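# Sort colored blanks onto feed ramp and stock rack

## Task

One blank (a short plastic bar) already rests at the feed ramp's stop. Get every blank of its color (four in total) onto the ramp, each lying square across it, packed next to each other in a single tight row that butts against the stop. Place each of the four blanks of the other color flat on the stock rack's floor, inside a slot bounded by two ribs and centered along that slot's length. Finally release everything and pull the grippers away.

## Robot and tools

ROBOT. Two seven-joint arms, left_arm and right_arm, each ending in a two-finger parallel gripper. Each base sits on a tilted plate; both plates hang from one metal frame behind the arms, and a plate plus its half of the frame count as part of that arm for proximity checks. Calibrated bases (scene frame): left_arm at (-0.037, +0.394, +0.236) m, right_arm at (+0.016, -0.156, +0.236) m.

FRAMES. Scene frame: origin at table-top height, midway between the nominal bases; +z up, +x outward over the table, left_arm on the +y side (arm names do not match image sides). Gripper frame: fingers point along its +z, jaws open and close along its x. end_effector_position is the point between the pads; fingertips extend 17.5 mm past it. Reported positions and orientations may be off by a few cm, more at long reach.

THE 18-NUMBER ROW. Every motion uses one row covering both arms, all values in [-1, 1], even if only one arm moves: left dx, dy, dz, rx, ry, rz, position, force_limit, speed, then the same nine for the right arm. The six pose numbers are an offset, not a pose: they are measured from that arm's Hand target as it stood when the action or move began, along that Hand target's own axes. Scale: 1.0 = 0.6 m or 180 degrees; rx, ry, rz form one rotation vector. Within one action every row counts from that same starting target, not from the previous row; sending the same offset in a new call moves further. All zeros re-commands the current Hand target. The three gripper numbers are absolute settings: position +1 = fully open (50 mm), about -0.65 = pads touching, -1 = close until blocked (use this to grip). force_limit per pad: -1 ≈ 20 N, 0 ≈ 102 N, +1 ≈ 185 N (real force can exceed it by ~15 N). speed of the gap: -1 = 20 mm/s, 0 = 85, +1 = 150. To leave a gripper unchanged, resend its last three numbers; a 0 is an actual command. New force or speed takes effect only with a position change of at least 0.01; to soften a grip, open first.

execute_actions. actions is a list holding at most one item. Empty list: just report state (pictures included). {"rows": [...], "steps": n}: 1 to 15 rows, n from 3 to 15 control steps of 1/30 s (default 15); one row per step, the last row repeats. {"steps": n} alone: wait up to 300 steps, counted from the previous result so your reply time is included. cameras: list of names, ["all"], or [].

move. target: one row or a list of up to 15 rows, every one an offset from the same starting Hand targets. speed: m/s from 0.002 to 0.5 (default 0.25), one value or one per target; rotation capped at twice that in rad/s and at 0.873 rad/s. blend: corner radius in m per target (0 = stop at each). blocking=false returns after about 0.5 s while motion continues. Paths are straight, end together, last at least 0.5 s and at most 10 s, and ignore obstacles. Gripper numbers of the first target go out at the start; those of later targets are applied after arms come to rest there. The result adds a "move:" line: done, off_target, moving, held or fault, plus limits such as paced (pose clipped) or held (steps withheld). Neither done nor off_target tells you about contact.

wait: seconds 0 to 10; a running move continues. stop: brakes the current move (needs distance; fingers keep going). zoom_image: camera name and region [x0, y0, x1, y1] in pixels, at most 504 by 504, of that camera's latest image. finished_scene: scene number 1 or 2; irreversible.

CONTROL DETAILS. Each step the commanded pose is clipped to within 70 mm and 16 degrees of the measured gripper pose, so far targets need several actions; continue from the Hand target shown once kept-back steps are done. Results are taken 3 steps before an action ends; those steps run afterward. Joint speed limits are 1.39 rad/s (first four joints) and 1.22 rad/s (last three). Large gripper rotations can swing the elbow.

RESULT LINES. Per arm: end_effector_position (m) and end_effector_quat_wxyz, Hand target (base for the next offsets), joint positions, velocities ("within noise" means at rest), joint torques (positive toward larger joint angle), flange force along gripper x y z (includes held weight; missing after row calls). Gripper: object_status 0 moving, 1 blocked while opening, 2 blocked while closing (a grip), 3 reached target or pads met (usually nothing held). position_measured in counts: opening ≈ (250 - counts) x 0.202 mm. Keep -1 sent and confirm 2 when holding. Center an immovable object between pads.

CAMERAS. cam_head_left, cam_head_right, cam_high, cam_low, cam_left_wrist, cam_right_wrist, all 896x504; wrist views may lag during motion.

AVOID. Dropping parts, releasing moving parts, slamming, hard presses: arms are stiff, so aiming even a few mm into a firm surface pushes very hard. Torque limits: 104.5 N m (first four joints), 51.3 N m (last three); exceeding one, or a joint straying over 5 degrees, stops that arm for 10 s. Arm-to-arm contact can fail the scene; a clearance check may hold steps but does not cover fingers. Motor heat from loads, stretched arms or pushing against blocks: MOTOR HOT at 60 °C, fault with sagging arm at 75 °C. Anything left off the table fails the task. Occasional tugs may disturb held or loose parts.

Each tool is called after "Request:" in YAML: its name, and indented under it one key for each argument.

## Session

Request:
execute_actions:
  actions: []
  cameras: ["all"]

Scene clock: 0.00 s of 9600.00 s.
left_arm: end_effector_position=(+0.0986, +0.6792, +0.1191) position_measured=3 object_status=3 end_effector_quat_wxyz=(-0.390, +0.833, +0.391, +0.021) | right_arm: end_effector_position=(+0.6853, +0.1714, +0.1899) position_measured=3 object_status=3 end_effector_quat_wxyz=(-0.554, +0.551, -0.623, +0.024)
Joint positions: left_arm=[0.442 1.544 -0.77 2.428 0.594 -0.245 0.557] | right_arm=[-1.046 1.859 1.121 1.648 0.075 -1.13 2.845]
Joint velocities: within noise
Joint torques (N m): no reading
Flange force (N): no reading
Hand target: left_arm +0.0986, +0.6792, +0.1191; -0.390, +0.833, +0.391, +0.021 | right_arm +0.6853, +0.1714, +0.1899; +0.554, -0.551, +0.623, -0.024

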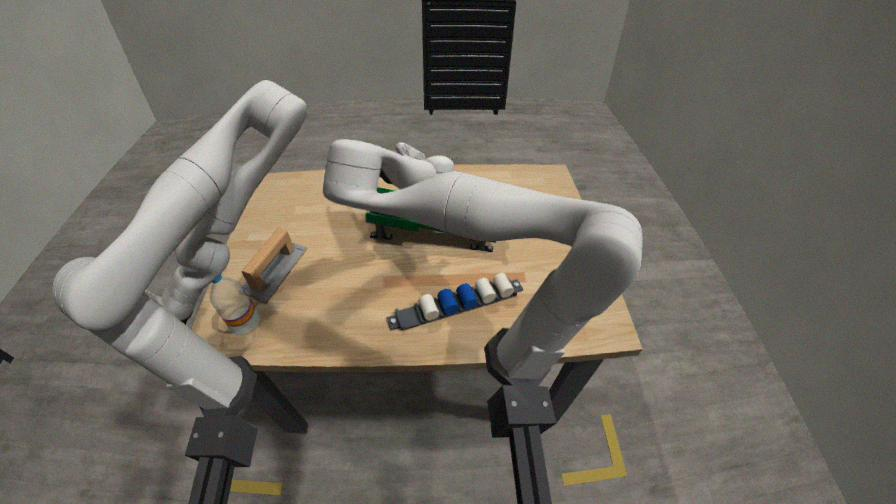

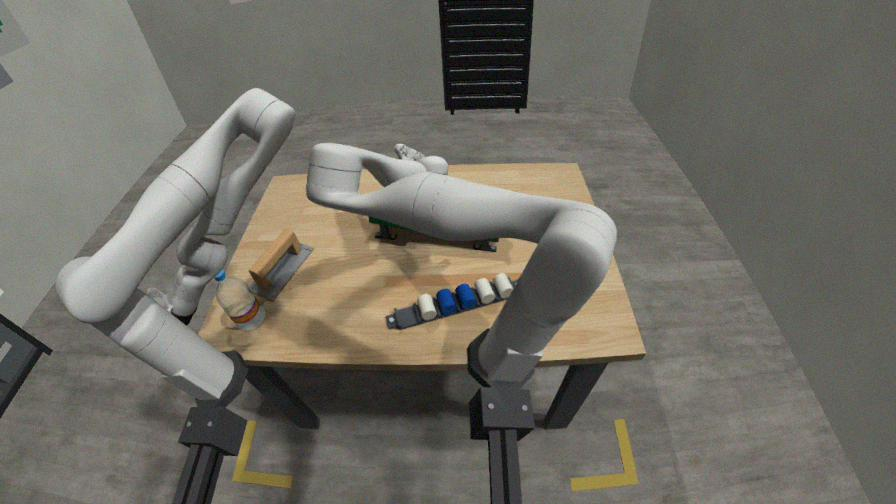

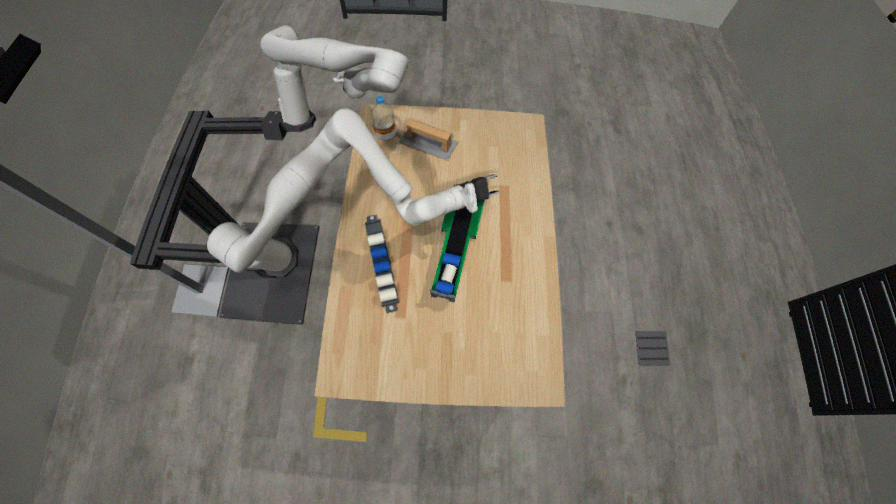

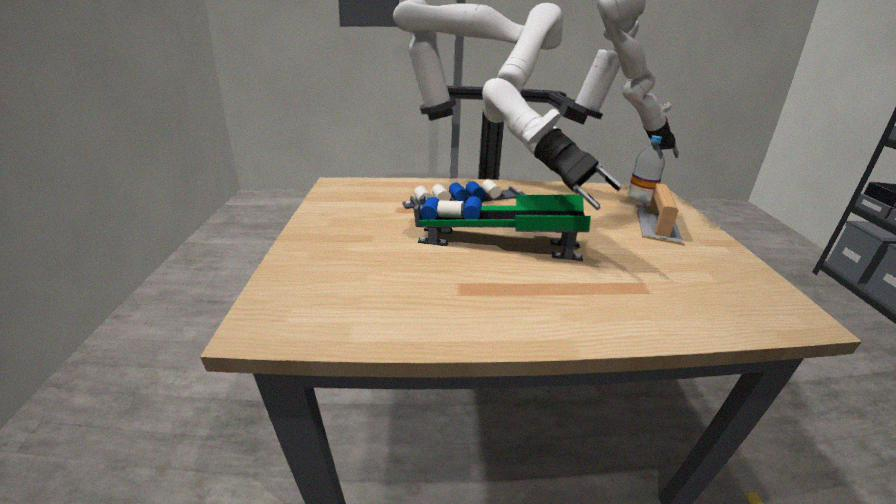

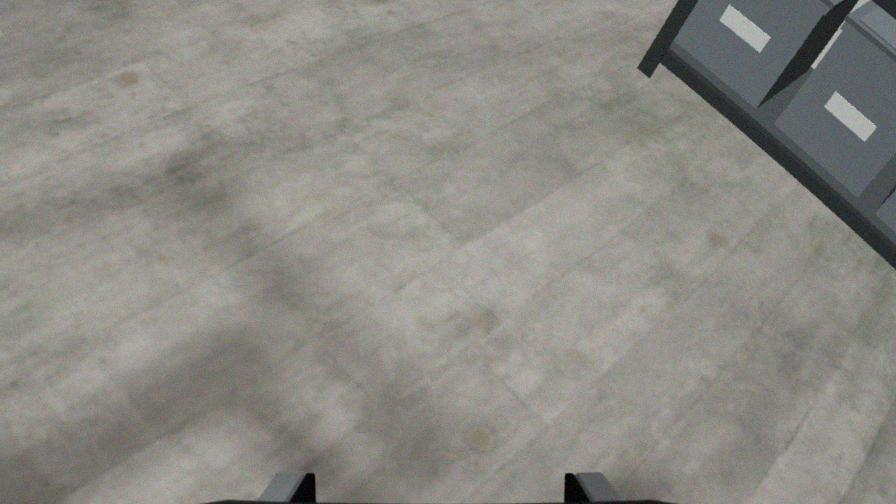

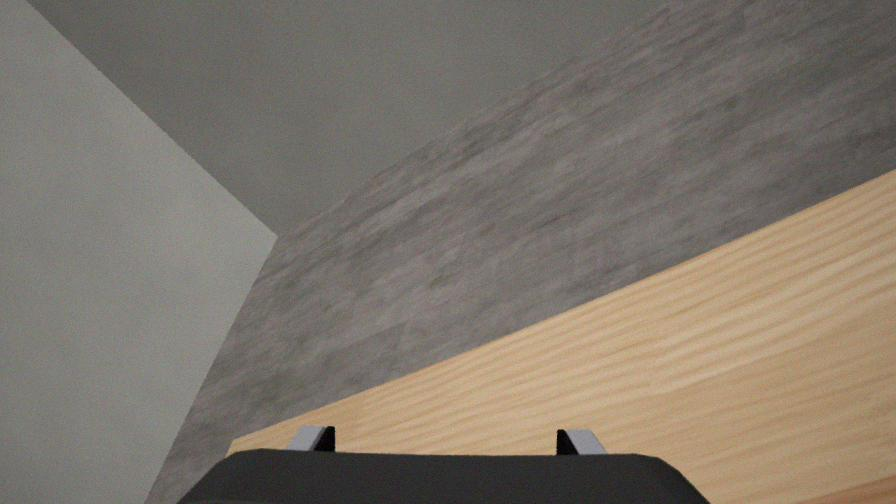

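Request:
zoom_image:
  camera: "cam_high"
  region: [340, 160, 540, 320]

Request:
zoom_image:
  camera: "cam_low"
  region: [390, 160, 610, 280]

Request:
zoom_image:
  camera: "cam_head_right"
  region: [340, 180, 560, 340]

Scaled by 2.520 from the camera's 896x504 image, which has a finer 1280x720 frame.

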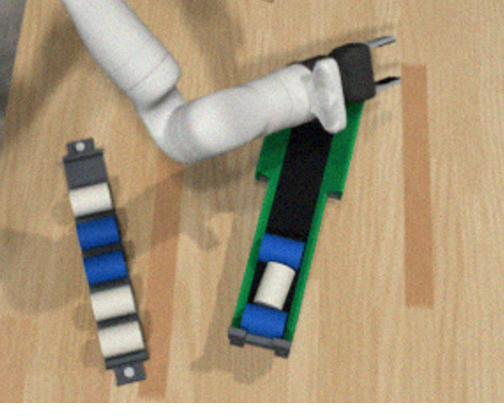

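Scaled by 2.291 from the camera's 896x504 image, which has a finer 1280x720 frame.

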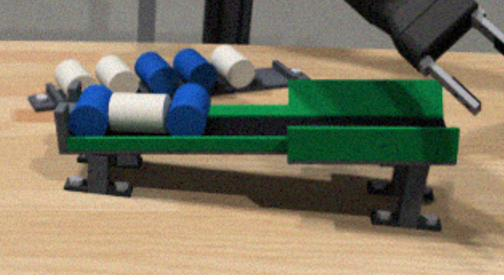

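Scaled by 2.291 from the camera's 896x504 image, which has a finer 1280x720 frame.

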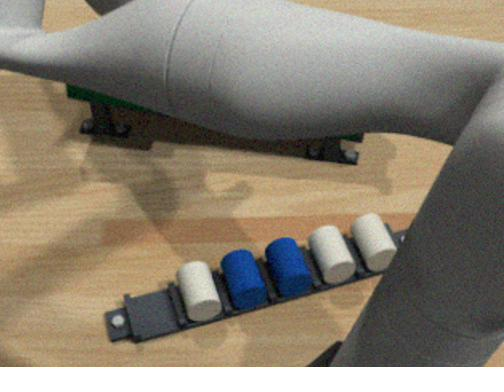

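Request:
move:
  target: [0,0,0,0,0,0,1,0,0, -0.0795,0.031,-0.6083,-0.3138,0.2088,-0.1213,1,-0.8,0]
  speed: 0.2

Scene clock: 4.63 s of 9600.00 s.
left_arm: end_effector_position=(+0.0986, +0.6792, +0.1191) position_measured=3 object_status=3 end_effector_quat_wxyz=(-0.390, +0.833, +0.391, +0.021) | right_arm: end_effector_position=(+0.4008, +0.0005, +0.3500) position_measured=3 object_status=3 end_effector_quat_wxyz=(+0.000, +0.808, -0.589, +0.000)
Joint positions: left_arm=[0.442 1.544 -0.77 2.428 0.594 -0.245 0.557] | right_arm=[-1.38 1.356 1.645 1.787 2.046 -1.456 2.273]
Joint velocities: within noise
Joint torques (N m): left_arm=[3.64 -12.61 -3.44 9.1 0.69 0.04 -0.09] | right_arm=[-5.97 -15.3 7.03 -3.99 0.49 0.29 0.21]
Flange force (N): left_arm=[3.9 7.7 0.0] | right_arm=[2.5 -4.3 -2.8]
Hand target: left_arm +0.0986, +0.6792, +0.1191; -0.390, +0.833, +0.391, +0.021 | right_arm +0.4007, +0.0005, +0.3500; +0.000, +0.808, -0.589, +0.000
Off the commanded pose: left_arm 0.000 m, 0 deg | right_arm 0.000 m, 0 deg.
Kept back: nothing.
move: done
camera_calibration:
cam_right_wrist: T_world_to_cam=[[0.32656, -0.945041, 0.0160107, -0.136342], [-0.944829, -0.325934, 0.0326195, 0.419013], [-0.0256083, -0.0257797, -0.99934, 0.527976], [0, 0, 0, 1]] pos_world=[0.45394, 0.0213328, 0.516143]

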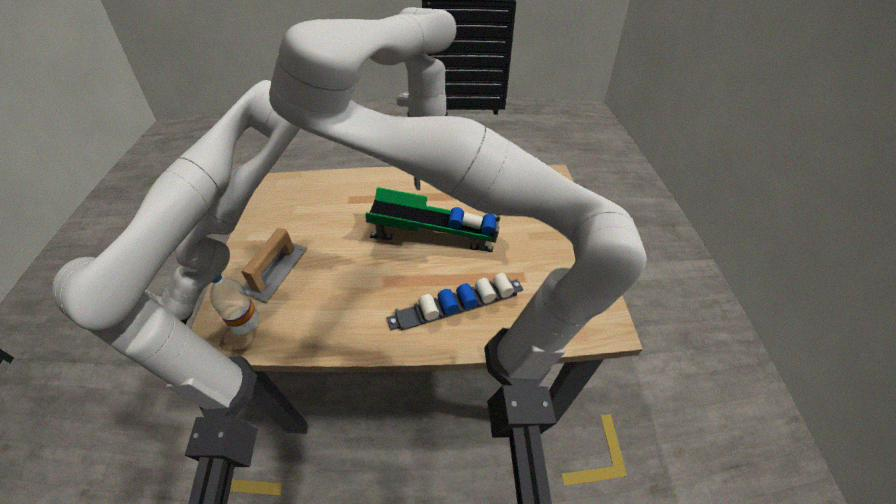

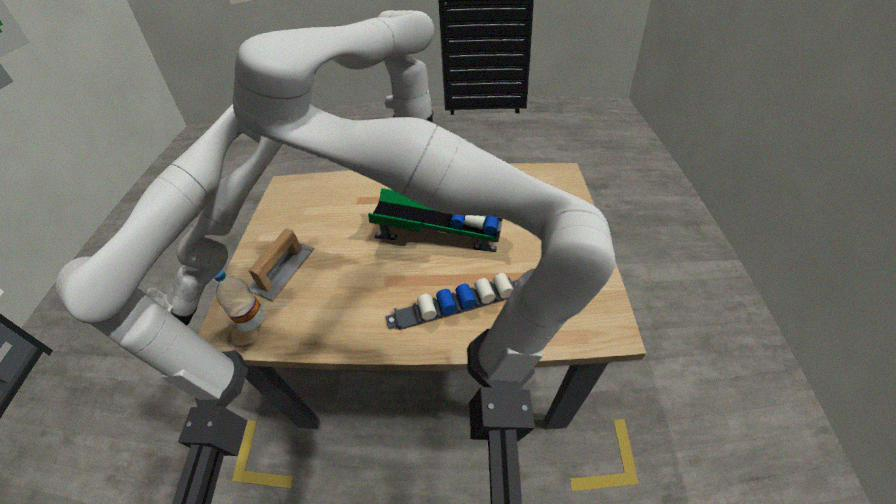

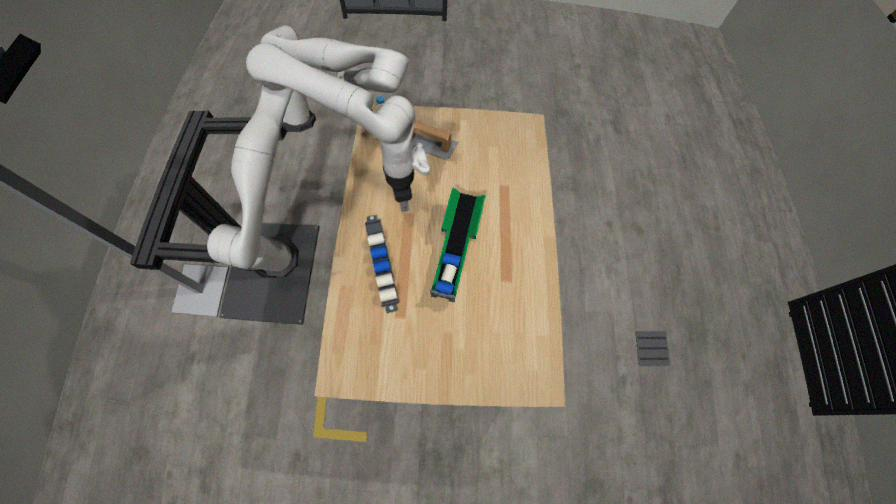

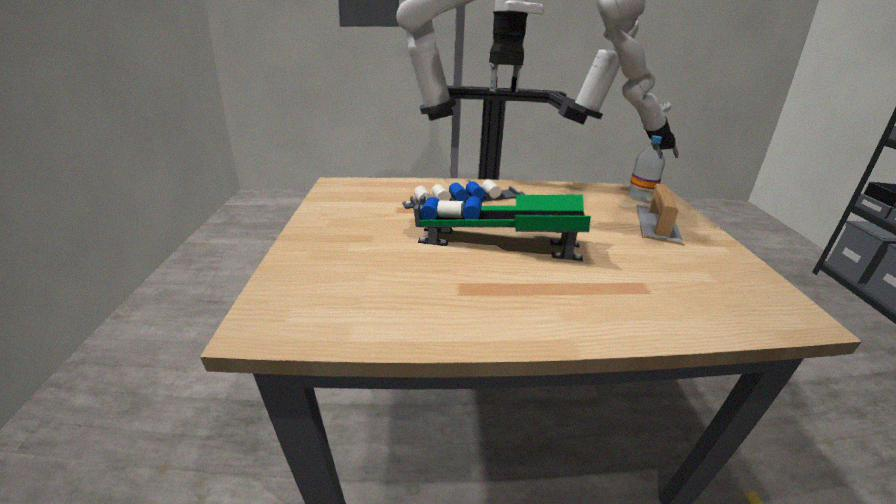

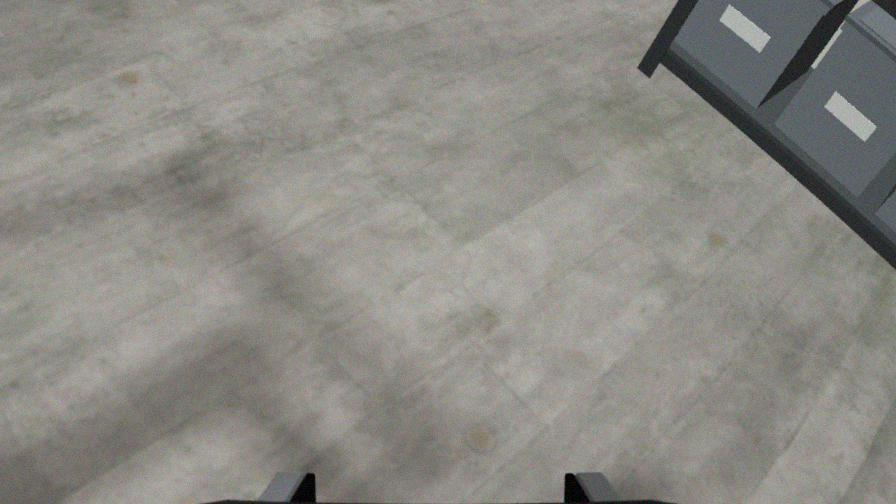

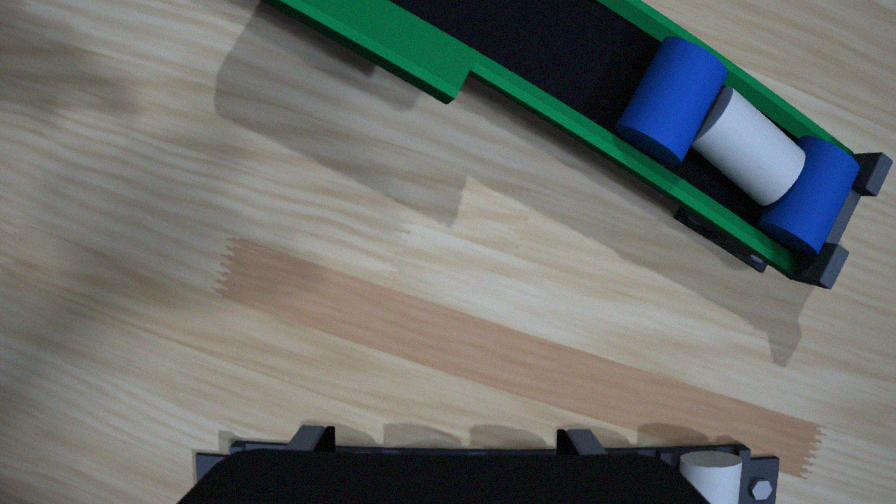

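Request:
zoom_image:
  camera: "cam_right_wrist"
  region: [560, 10, 896, 300]

Request:
zoom_image:
  camera: "cam_high"
  region: [350, 170, 500, 320]

Request:
zoom_image:
  camera: "cam_head_left"
  region: [350, 170, 530, 340]

Scaled by 1.500 from the camera's 896x504 image, which has a finer 1280x720 frame.

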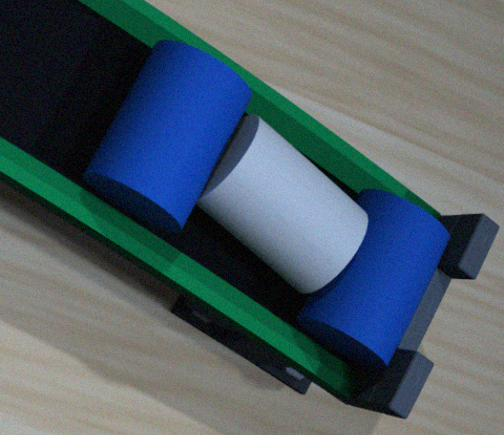

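Scaled by 3.360 from the camera's 896x504 image, which has a finer 1280x720 frame.

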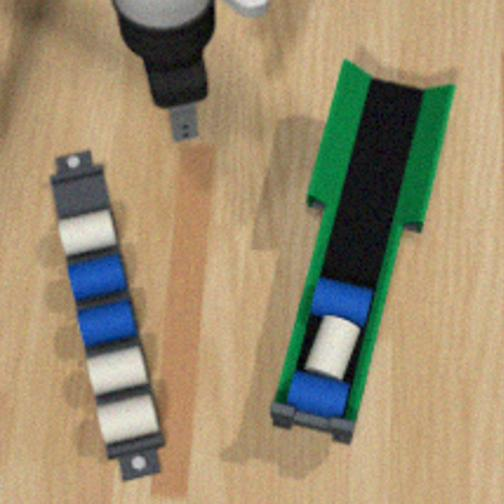

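Scaled by 2.800 from the camera's 896x504 image, which has a finer 1280x720 frame.

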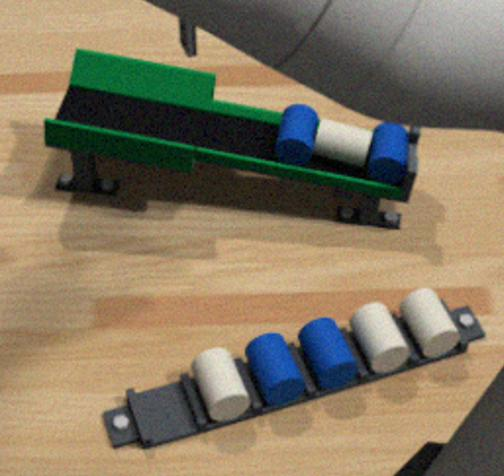

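Request:
move:
  target: [0,0,0,0,0,0,1,0,0, 0.0037,0.3161,0.2,0,0,0,1,-0.8,0]
  speed: 0.25
  cameras: ["cam_right_wrist","cam_low","cam_high"]

Request:
zoom_image:
  camera: "cam_right_wrist"
  region: [0, 0, 504, 504]

Request:
zoom_image:
  camera: "cam_right_wrist"
  region: [392, 0, 896, 504]

Scene clock: 6.53 s of 9600.00 s.
left_arm: end_effector_position=(+0.0986, +0.6792, +0.1191) position_measured=3 object_status=3 end_effector_quat_wxyz=(-0.390, +0.833, +0.391, +0.021) | right_arm: end_effector_position=(+0.2209, -0.0595, +0.2301) position_measured=3 object_status=3 end_effector_quat_wxyz=(+0.000, +0.808, -0.589, +0.000)
Joint positions: left_arm=[0.442 1.544 -0.77 2.428 0.594 -0.245 0.557] | right_arm=[-1.616 1.5 1.474 2.479 1.712 -1.225 2.688]
Joint velocities: left_arm=[within noise] | right_arm=[0.001 0.001 -0.003 0.004 -0.006 0.001 0.004]
Joint torques (N m): left_arm=[3.57 -12.58 -3.51 9.1 0.66 0.03 -0.08] | right_arm=[-3.8 -11.9 4.36 -1.31 0.16 0.15 0.33]
Flange force (N): left_arm=[3.7 7.9 -0.3] | right_arm=[5.5 -2.8 -3.6]
Hand target: left_arm +0.0986, +0.6792, +0.1191; -0.390, +0.833, +0.391, +0.021 | right_arm +0.2208, -0.0595, +0.2300; +0.000, +0.808, -0.589, +0.000
Off the commanded pose: left_arm 0.000 m, 0 deg | right_arm 0.000 m, 0 deg.
Kept back: nothing.
move: done
camera_calibration:
cam_right_wrist: T_world_to_cam=[[0.326699, -0.944989, 0.0162274, -0.13251], [-0.94478, -0.326064, 0.0327592, 0.23333], [-0.0256659, -0.0260337, -0.999332, 0.401955], [0, 0, 0, 1]] pos_world=[0.274053, -0.0386761, 0.396193]
Images, in order (width x height): cam_high 896x504, cam_low 896x504, cam_right_wrist 896x504.

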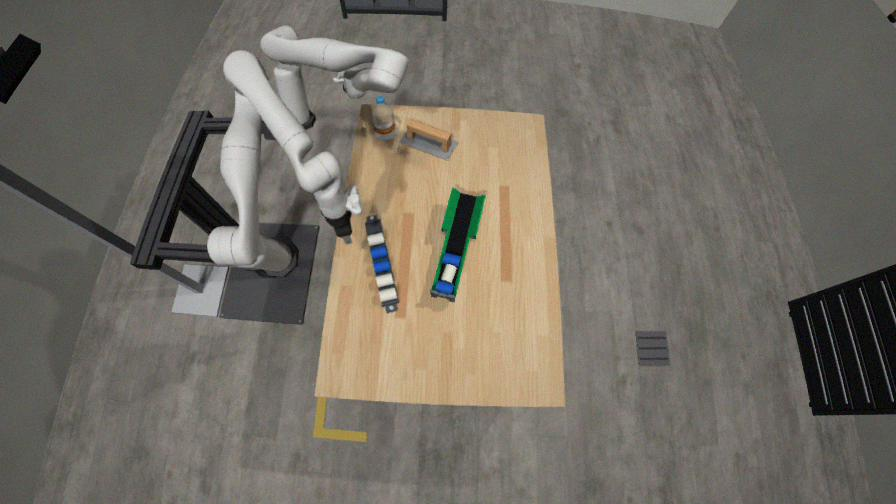

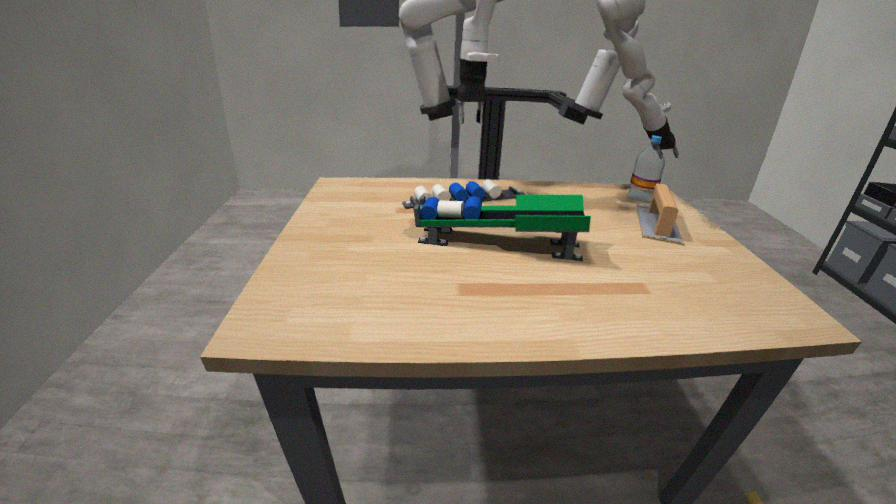

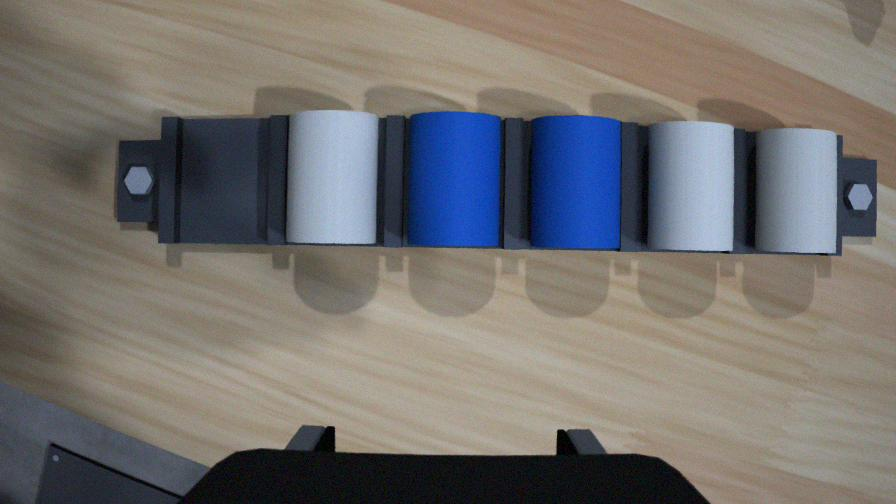

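Scaled by 1.000.

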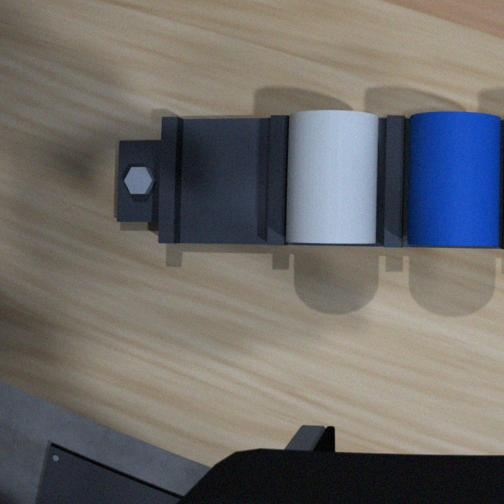

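Scaled by 1.000.

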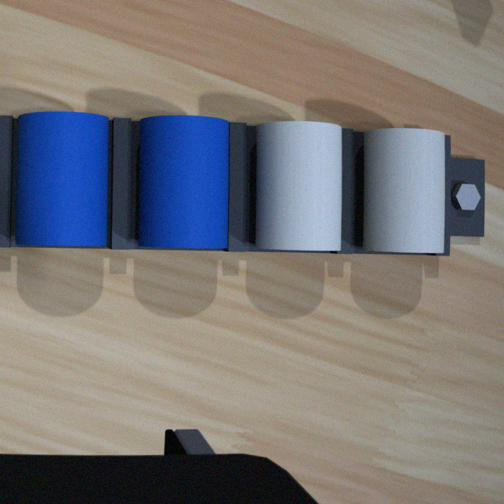

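Request:
zoom_image:
  camera: "cam_right_wrist"
  region: [240, 400, 640, 504]

Request:
zoom_image:
  camera: "cam_high"
  region: [300, 170, 400, 270]

Request:
zoom_image:
  camera: "cam_low"
  region: [400, 0, 680, 250]

Scaled by 1.260 from the camera's 896x504 image, which has a finer 1280x720 frame.

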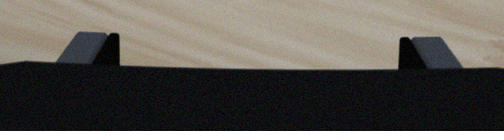

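Scaled by 5.040 from the camera's 896x504 image, which has a finer 1280x720 frame.

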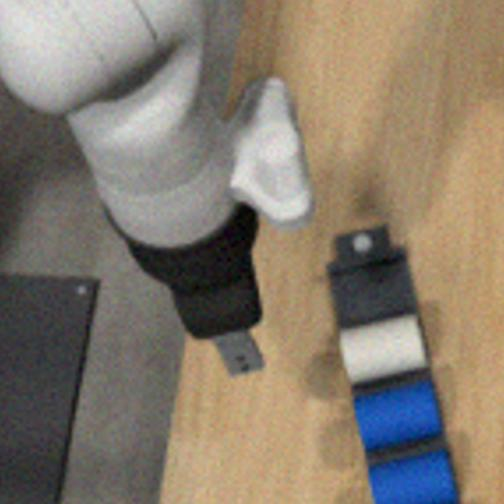

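Scaled by 1.800 from the camera's 896x504 image, which has a finer 1280x720 frame.

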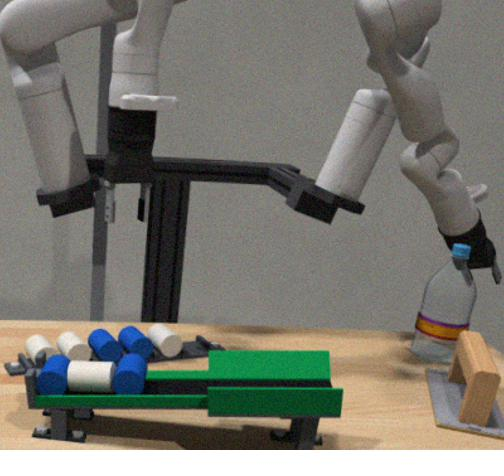

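Request:
move:
  target: [0,0,0,0,0,0,1,0,0, 0.3065,-0.4355,-0.1167,0,0,-0.32,1,-0.8,0]
  speed: 0.3
  cameras: ["cam_right_wrist","cam_low","cam_high"]

Request:
zoom_image:
  camera: "cam_low"
  region: [390, 170, 610, 270]

Scene clock: 10.90 s of 9600.00 s.
left_arm: end_effector_position=(+0.0986, +0.6792, +0.1191) position_measured=3 object_status=3 end_effector_quat_wxyz=(-0.390, +0.833, +0.391, +0.021) | right_arm: end_effector_position=(+0.5258, -0.1548, +0.3001) position_measured=3 object_status=3 end_effector_quat_wxyz=(+0.000, +0.992, -0.127, +0.000)
Joint positions: left_arm=[0.442 1.544 -0.77 2.428 0.594 -0.245 0.557] | right_arm=[-0.904 1.268 1.49 1.613 2.082 -1.283 3.516]
Joint velocities: within noise
Joint torques (N m): left_arm=[3.57 -12.63 -3.43 9.11 0.65 0.03 -0.08] | right_arm=[-7.84 -16.98 6.66 -4.1 0.26 -0.02 0.24]
Flange force (N): left_arm=[3.9 8.0 -0.3] | right_arm=[5.1 1.6 -2.2]
Hand target: left_arm +0.0986, +0.6792, +0.1191; -0.390, +0.833, +0.391, +0.021 | right_arm +0.5258, -0.1548, +0.3001; +0.000, +0.992, -0.127, +0.000
Off the commanded pose: left_arm 0.000 m, 0 deg | right_arm 0.000 m, 0 deg.
Kept back: nothing.
move: done
camera_calibration:
cam_right_wrist: T_world_to_cam=[[0.972958, -0.230411, 0.016257, -0.552479], [-0.230835, -0.972445, 0.0326631, 0.0126441], [0.0082831, -0.0355325, -0.999334, 0.457957], [0, 0, 0, 1]] pos_world=[0.536664, -0.098729, 0.466221]
Images, in order (width x height): cam_high 896x504, cam_low 896x504, cam_right_wrist 896x504.

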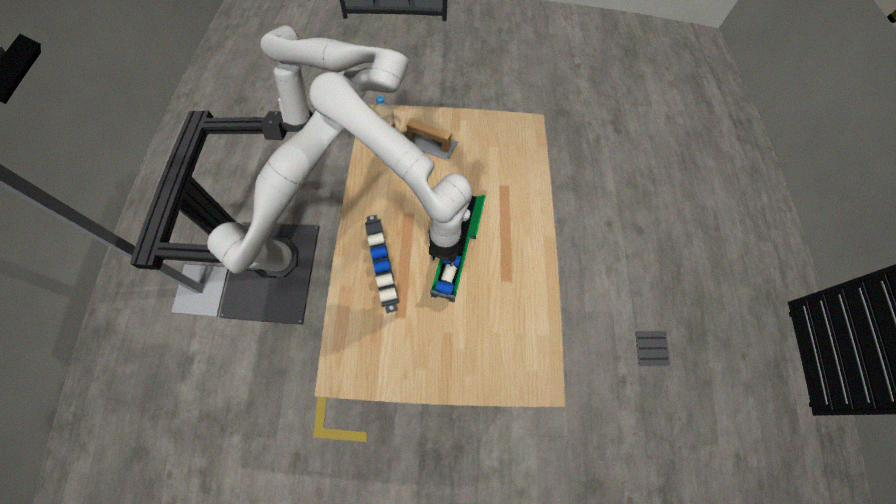

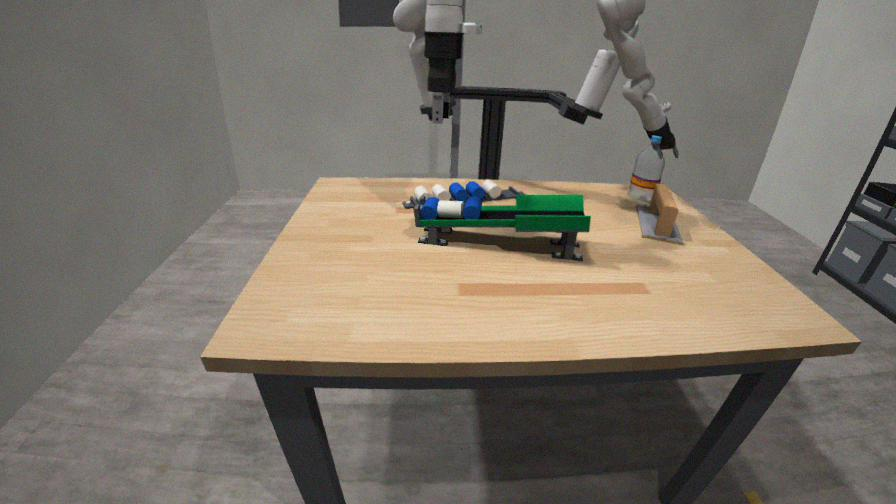

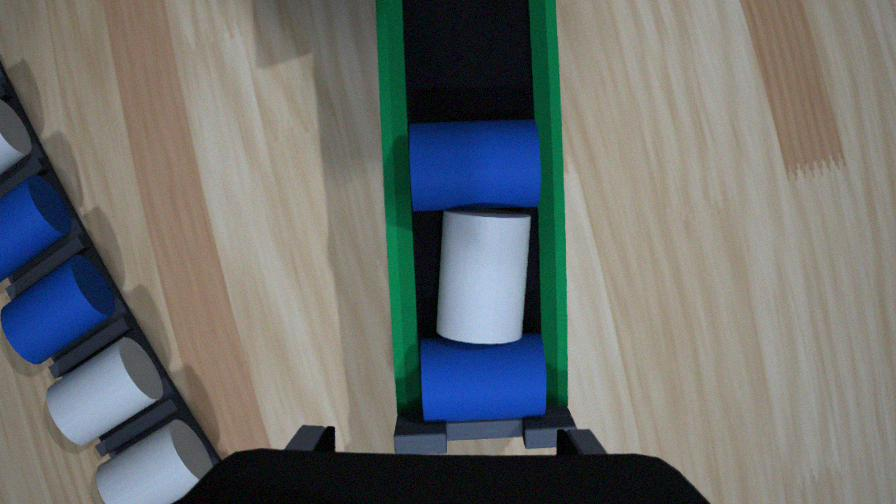

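Scaled by 2.291 from the camera's 896x504 image, which has a finer 1280x720 frame.

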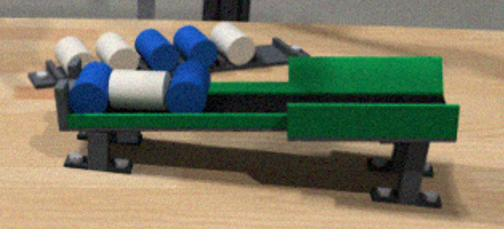

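Request:
move:
  target: [0,0,0,0,0,0,1,0,0, 0.0333,-0.0555,0.1667,0,0,0,1,-0.8,0]
  speed: 0.25
  cameras: ["cam_right_wrist","cam_low","cam_high"]

Request:
zoom_image:
  camera: "cam_low"
  region: [390, 120, 610, 270]

Scene clock: 12.77 s of 9600.00 s.
left_arm: end_effector_position=(+0.0986, +0.6792, +0.1191) position_measured=3 object_status=3 end_effector_quat_wxyz=(-0.390, +0.833, +0.391, +0.021) | right_arm: end_effector_position=(+0.5536, -0.1276, +0.2001) position_measured=3 object_status=3 end_effector_quat_wxyz=(+0.000, +0.992, -0.127, +0.000)
Joint positions: left_arm=[0.442 1.544 -0.77 2.428 0.594 -0.245 0.557] | right_arm=[-0.833 1.432 1.359 1.54 1.941 -1.173 3.482]
Joint velocities: within noise
Joint torques (N m): left_arm=[3.61 -12.6 -3.51 9.08 0.66 0.06 -0.14] | right_arm=[-8.08 -19.14 6.98 -3.1 0.3 0.14 0.28]
Flange force (N): left_arm=[3.6 7.7 0.0] | right_arm=[4.3 1.5 -2.3]
Hand target: left_arm +0.0986, +0.6792, +0.1191; -0.390, +0.833, +0.391, +0.021 | right_arm +0.5536, -0.1276, +0.2000; +0.000, +0.992, -0.127, +0.000
Off the commanded pose: left_arm 0.000 m, 0 deg | right_arm 0.000 m, 0 deg.
Kept back: nothing.
move: done
camera_calibration:
cam_right_wrist: T_world_to_cam=[[0.972921, -0.23057, 0.0161901, -0.571595], [-0.230992, -0.972404, 0.0327542, 0.0487903], [0.00819123, -0.0356071, -0.999332, 0.358798], [0, 0, 0, 1]] pos_world=[0.564448, -0.0715727, 0.366214]
Images, in order (width x height): cam_high 896x504, cam_low 896x504, cam_right_wrist 896x504.

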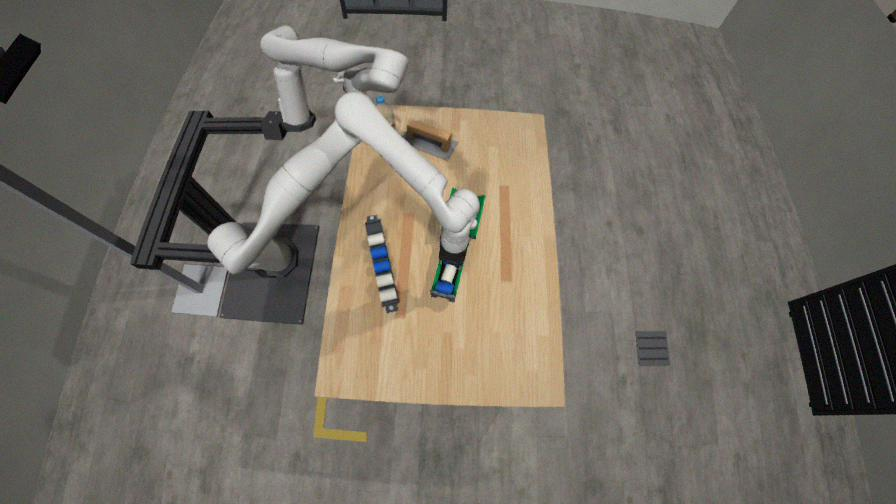

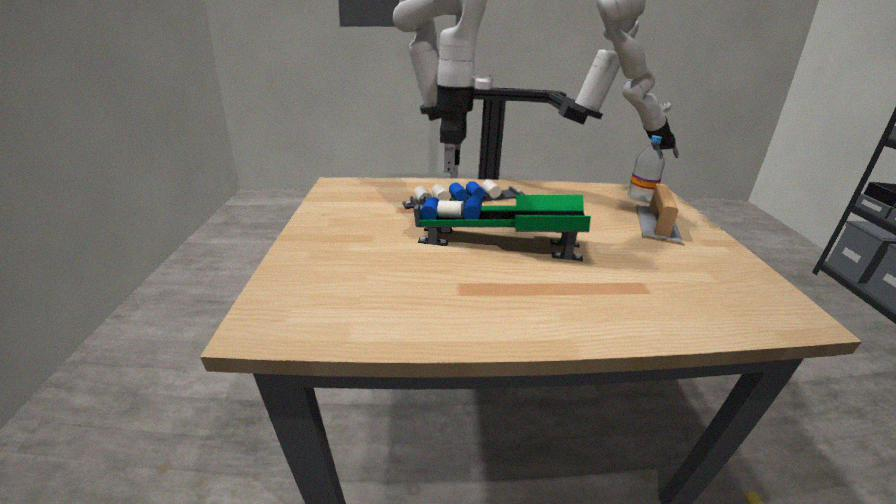

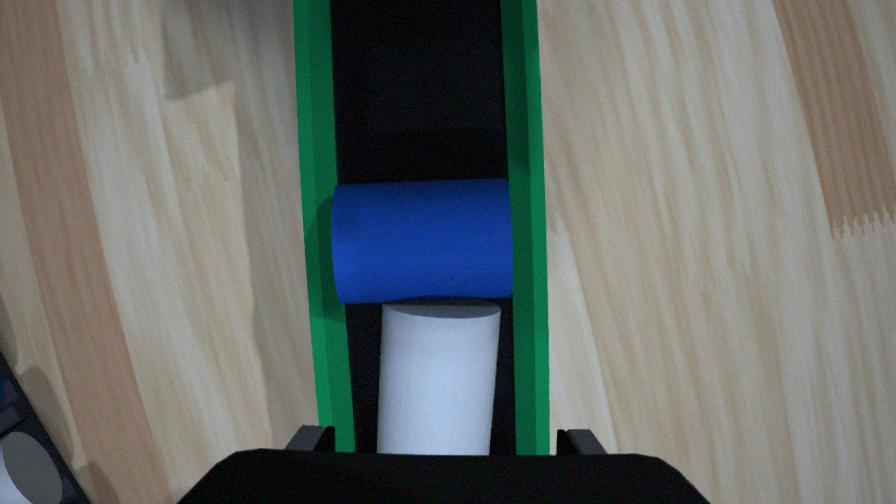

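Scaled by 2.291 from the camera's 896x504 image, which has a finer 1280x720 frame.

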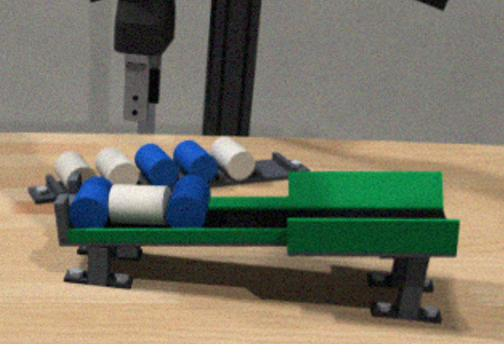

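Request:
zoom_image:
  camera: "cam_right_wrist"
  region: [270, 150, 570, 470]

Request:
zoom_image:
  camera: "cam_low"
  region: [405, 180, 505, 240]

Scaled by 1.575 from the camera's 896x504 image, which has a finer 1280x720 frame.

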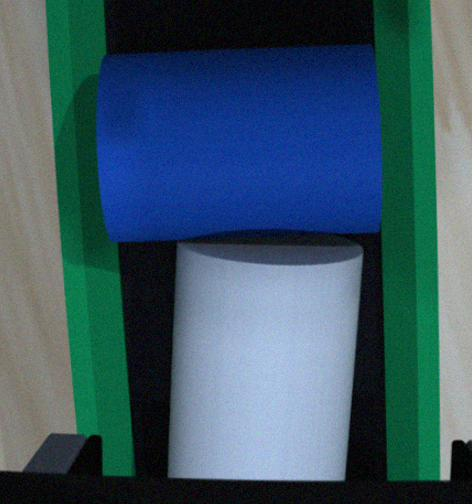

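Scaled by 5.040 from the camera's 896x504 image, which has a finer 1280x720 frame.

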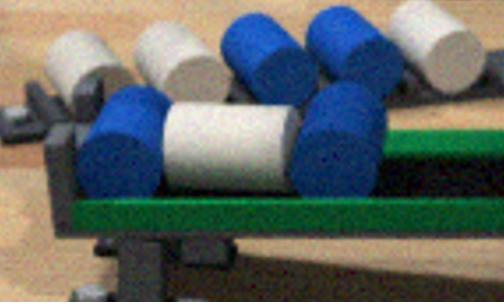

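Request:
move:
  target: [0,0,0,0,0,0,1,0,0, 0.0013,0.0118,0.1167,0.0356,0,0.0095,1,-0.8,0]
  speed: 0.15
  cameras: ["cam_right_wrist","cam_low","cam_high"]

Request:
zoom_image:
  camera: "cam_low"
  region: [390, 150, 520, 260]

Scene clock: 14.97 s of 9600.00 s.
left_arm: end_effector_position=(+0.0986, +0.6792, +0.1191) position_measured=3 object_status=3 end_effector_quat_wxyz=(-0.390, +0.833, +0.391, +0.021) | right_arm: end_effector_position=(+0.5526, -0.1347, +0.1301) position_measured=3 object_status=3 end_effector_quat_wxyz=(-0.055, +0.988, -0.142, +0.007)
Joint positions: left_arm=[0.442 1.544 -0.77 2.428 0.594 -0.245 0.557] | right_arm=[-0.726 1.473 1.234 1.602 1.748 -1.063 3.657]
Joint velocities: within noise
Joint torques (N m): left_arm=[3.65 -12.67 -3.45 9.16 0.7 0.08 -0.11] | right_arm=[-8.35 -19.63 6.38 -2.34 0.01 -0.32 0.35]
Flange force (N): left_arm=[3.8 7.8 0.3] | right_arm=[4.5 1.7 -1.5]
Hand target: left_arm +0.0986, +0.6792, +0.1191; -0.390, +0.833, +0.391, +0.021 | right_arm +0.5525, -0.1347, +0.1300; -0.055, +0.988, -0.142, +0.007
Off the commanded pose: left_arm 0.000 m, 0 deg | right_arm 0.000 m, 0 deg.
Kept back: nothing.
move: done
camera_calibration:
cam_right_wrist: T_world_to_cam=[[0.96512, -0.26126, 0.016908, -0.571018], [-0.259195, -0.962598, -0.078884, 0.0754575], [0.0368848, 0.0717501, -0.99674, 0.286857], [0, 0, 0, 1]] pos_world=[0.560079, -0.097131, 0.301529]
Images, in order (width x height): cam_high 896x504, cam_low 896x504, cam_right_wrist 896x504.

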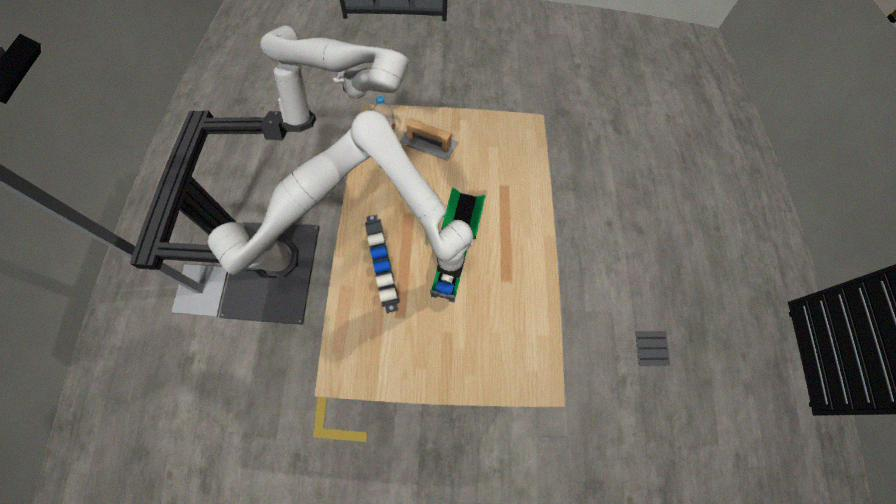

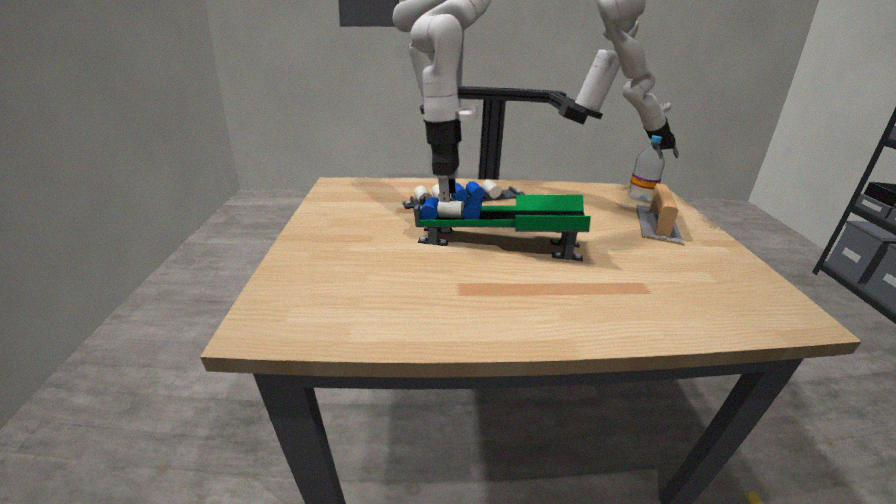

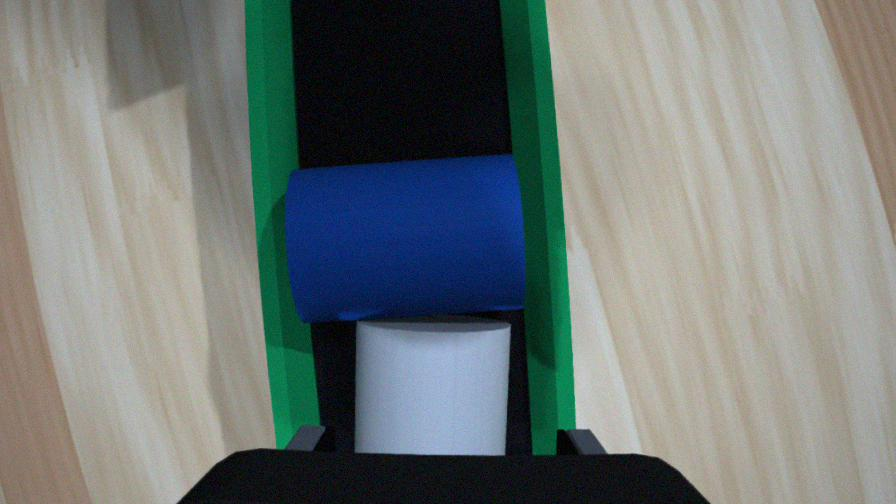

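Scaled by 3.877 from the camera's 896x504 image, which has a finer 1280x720 frame.

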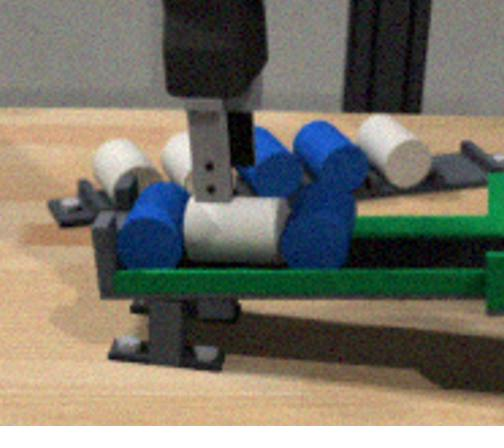

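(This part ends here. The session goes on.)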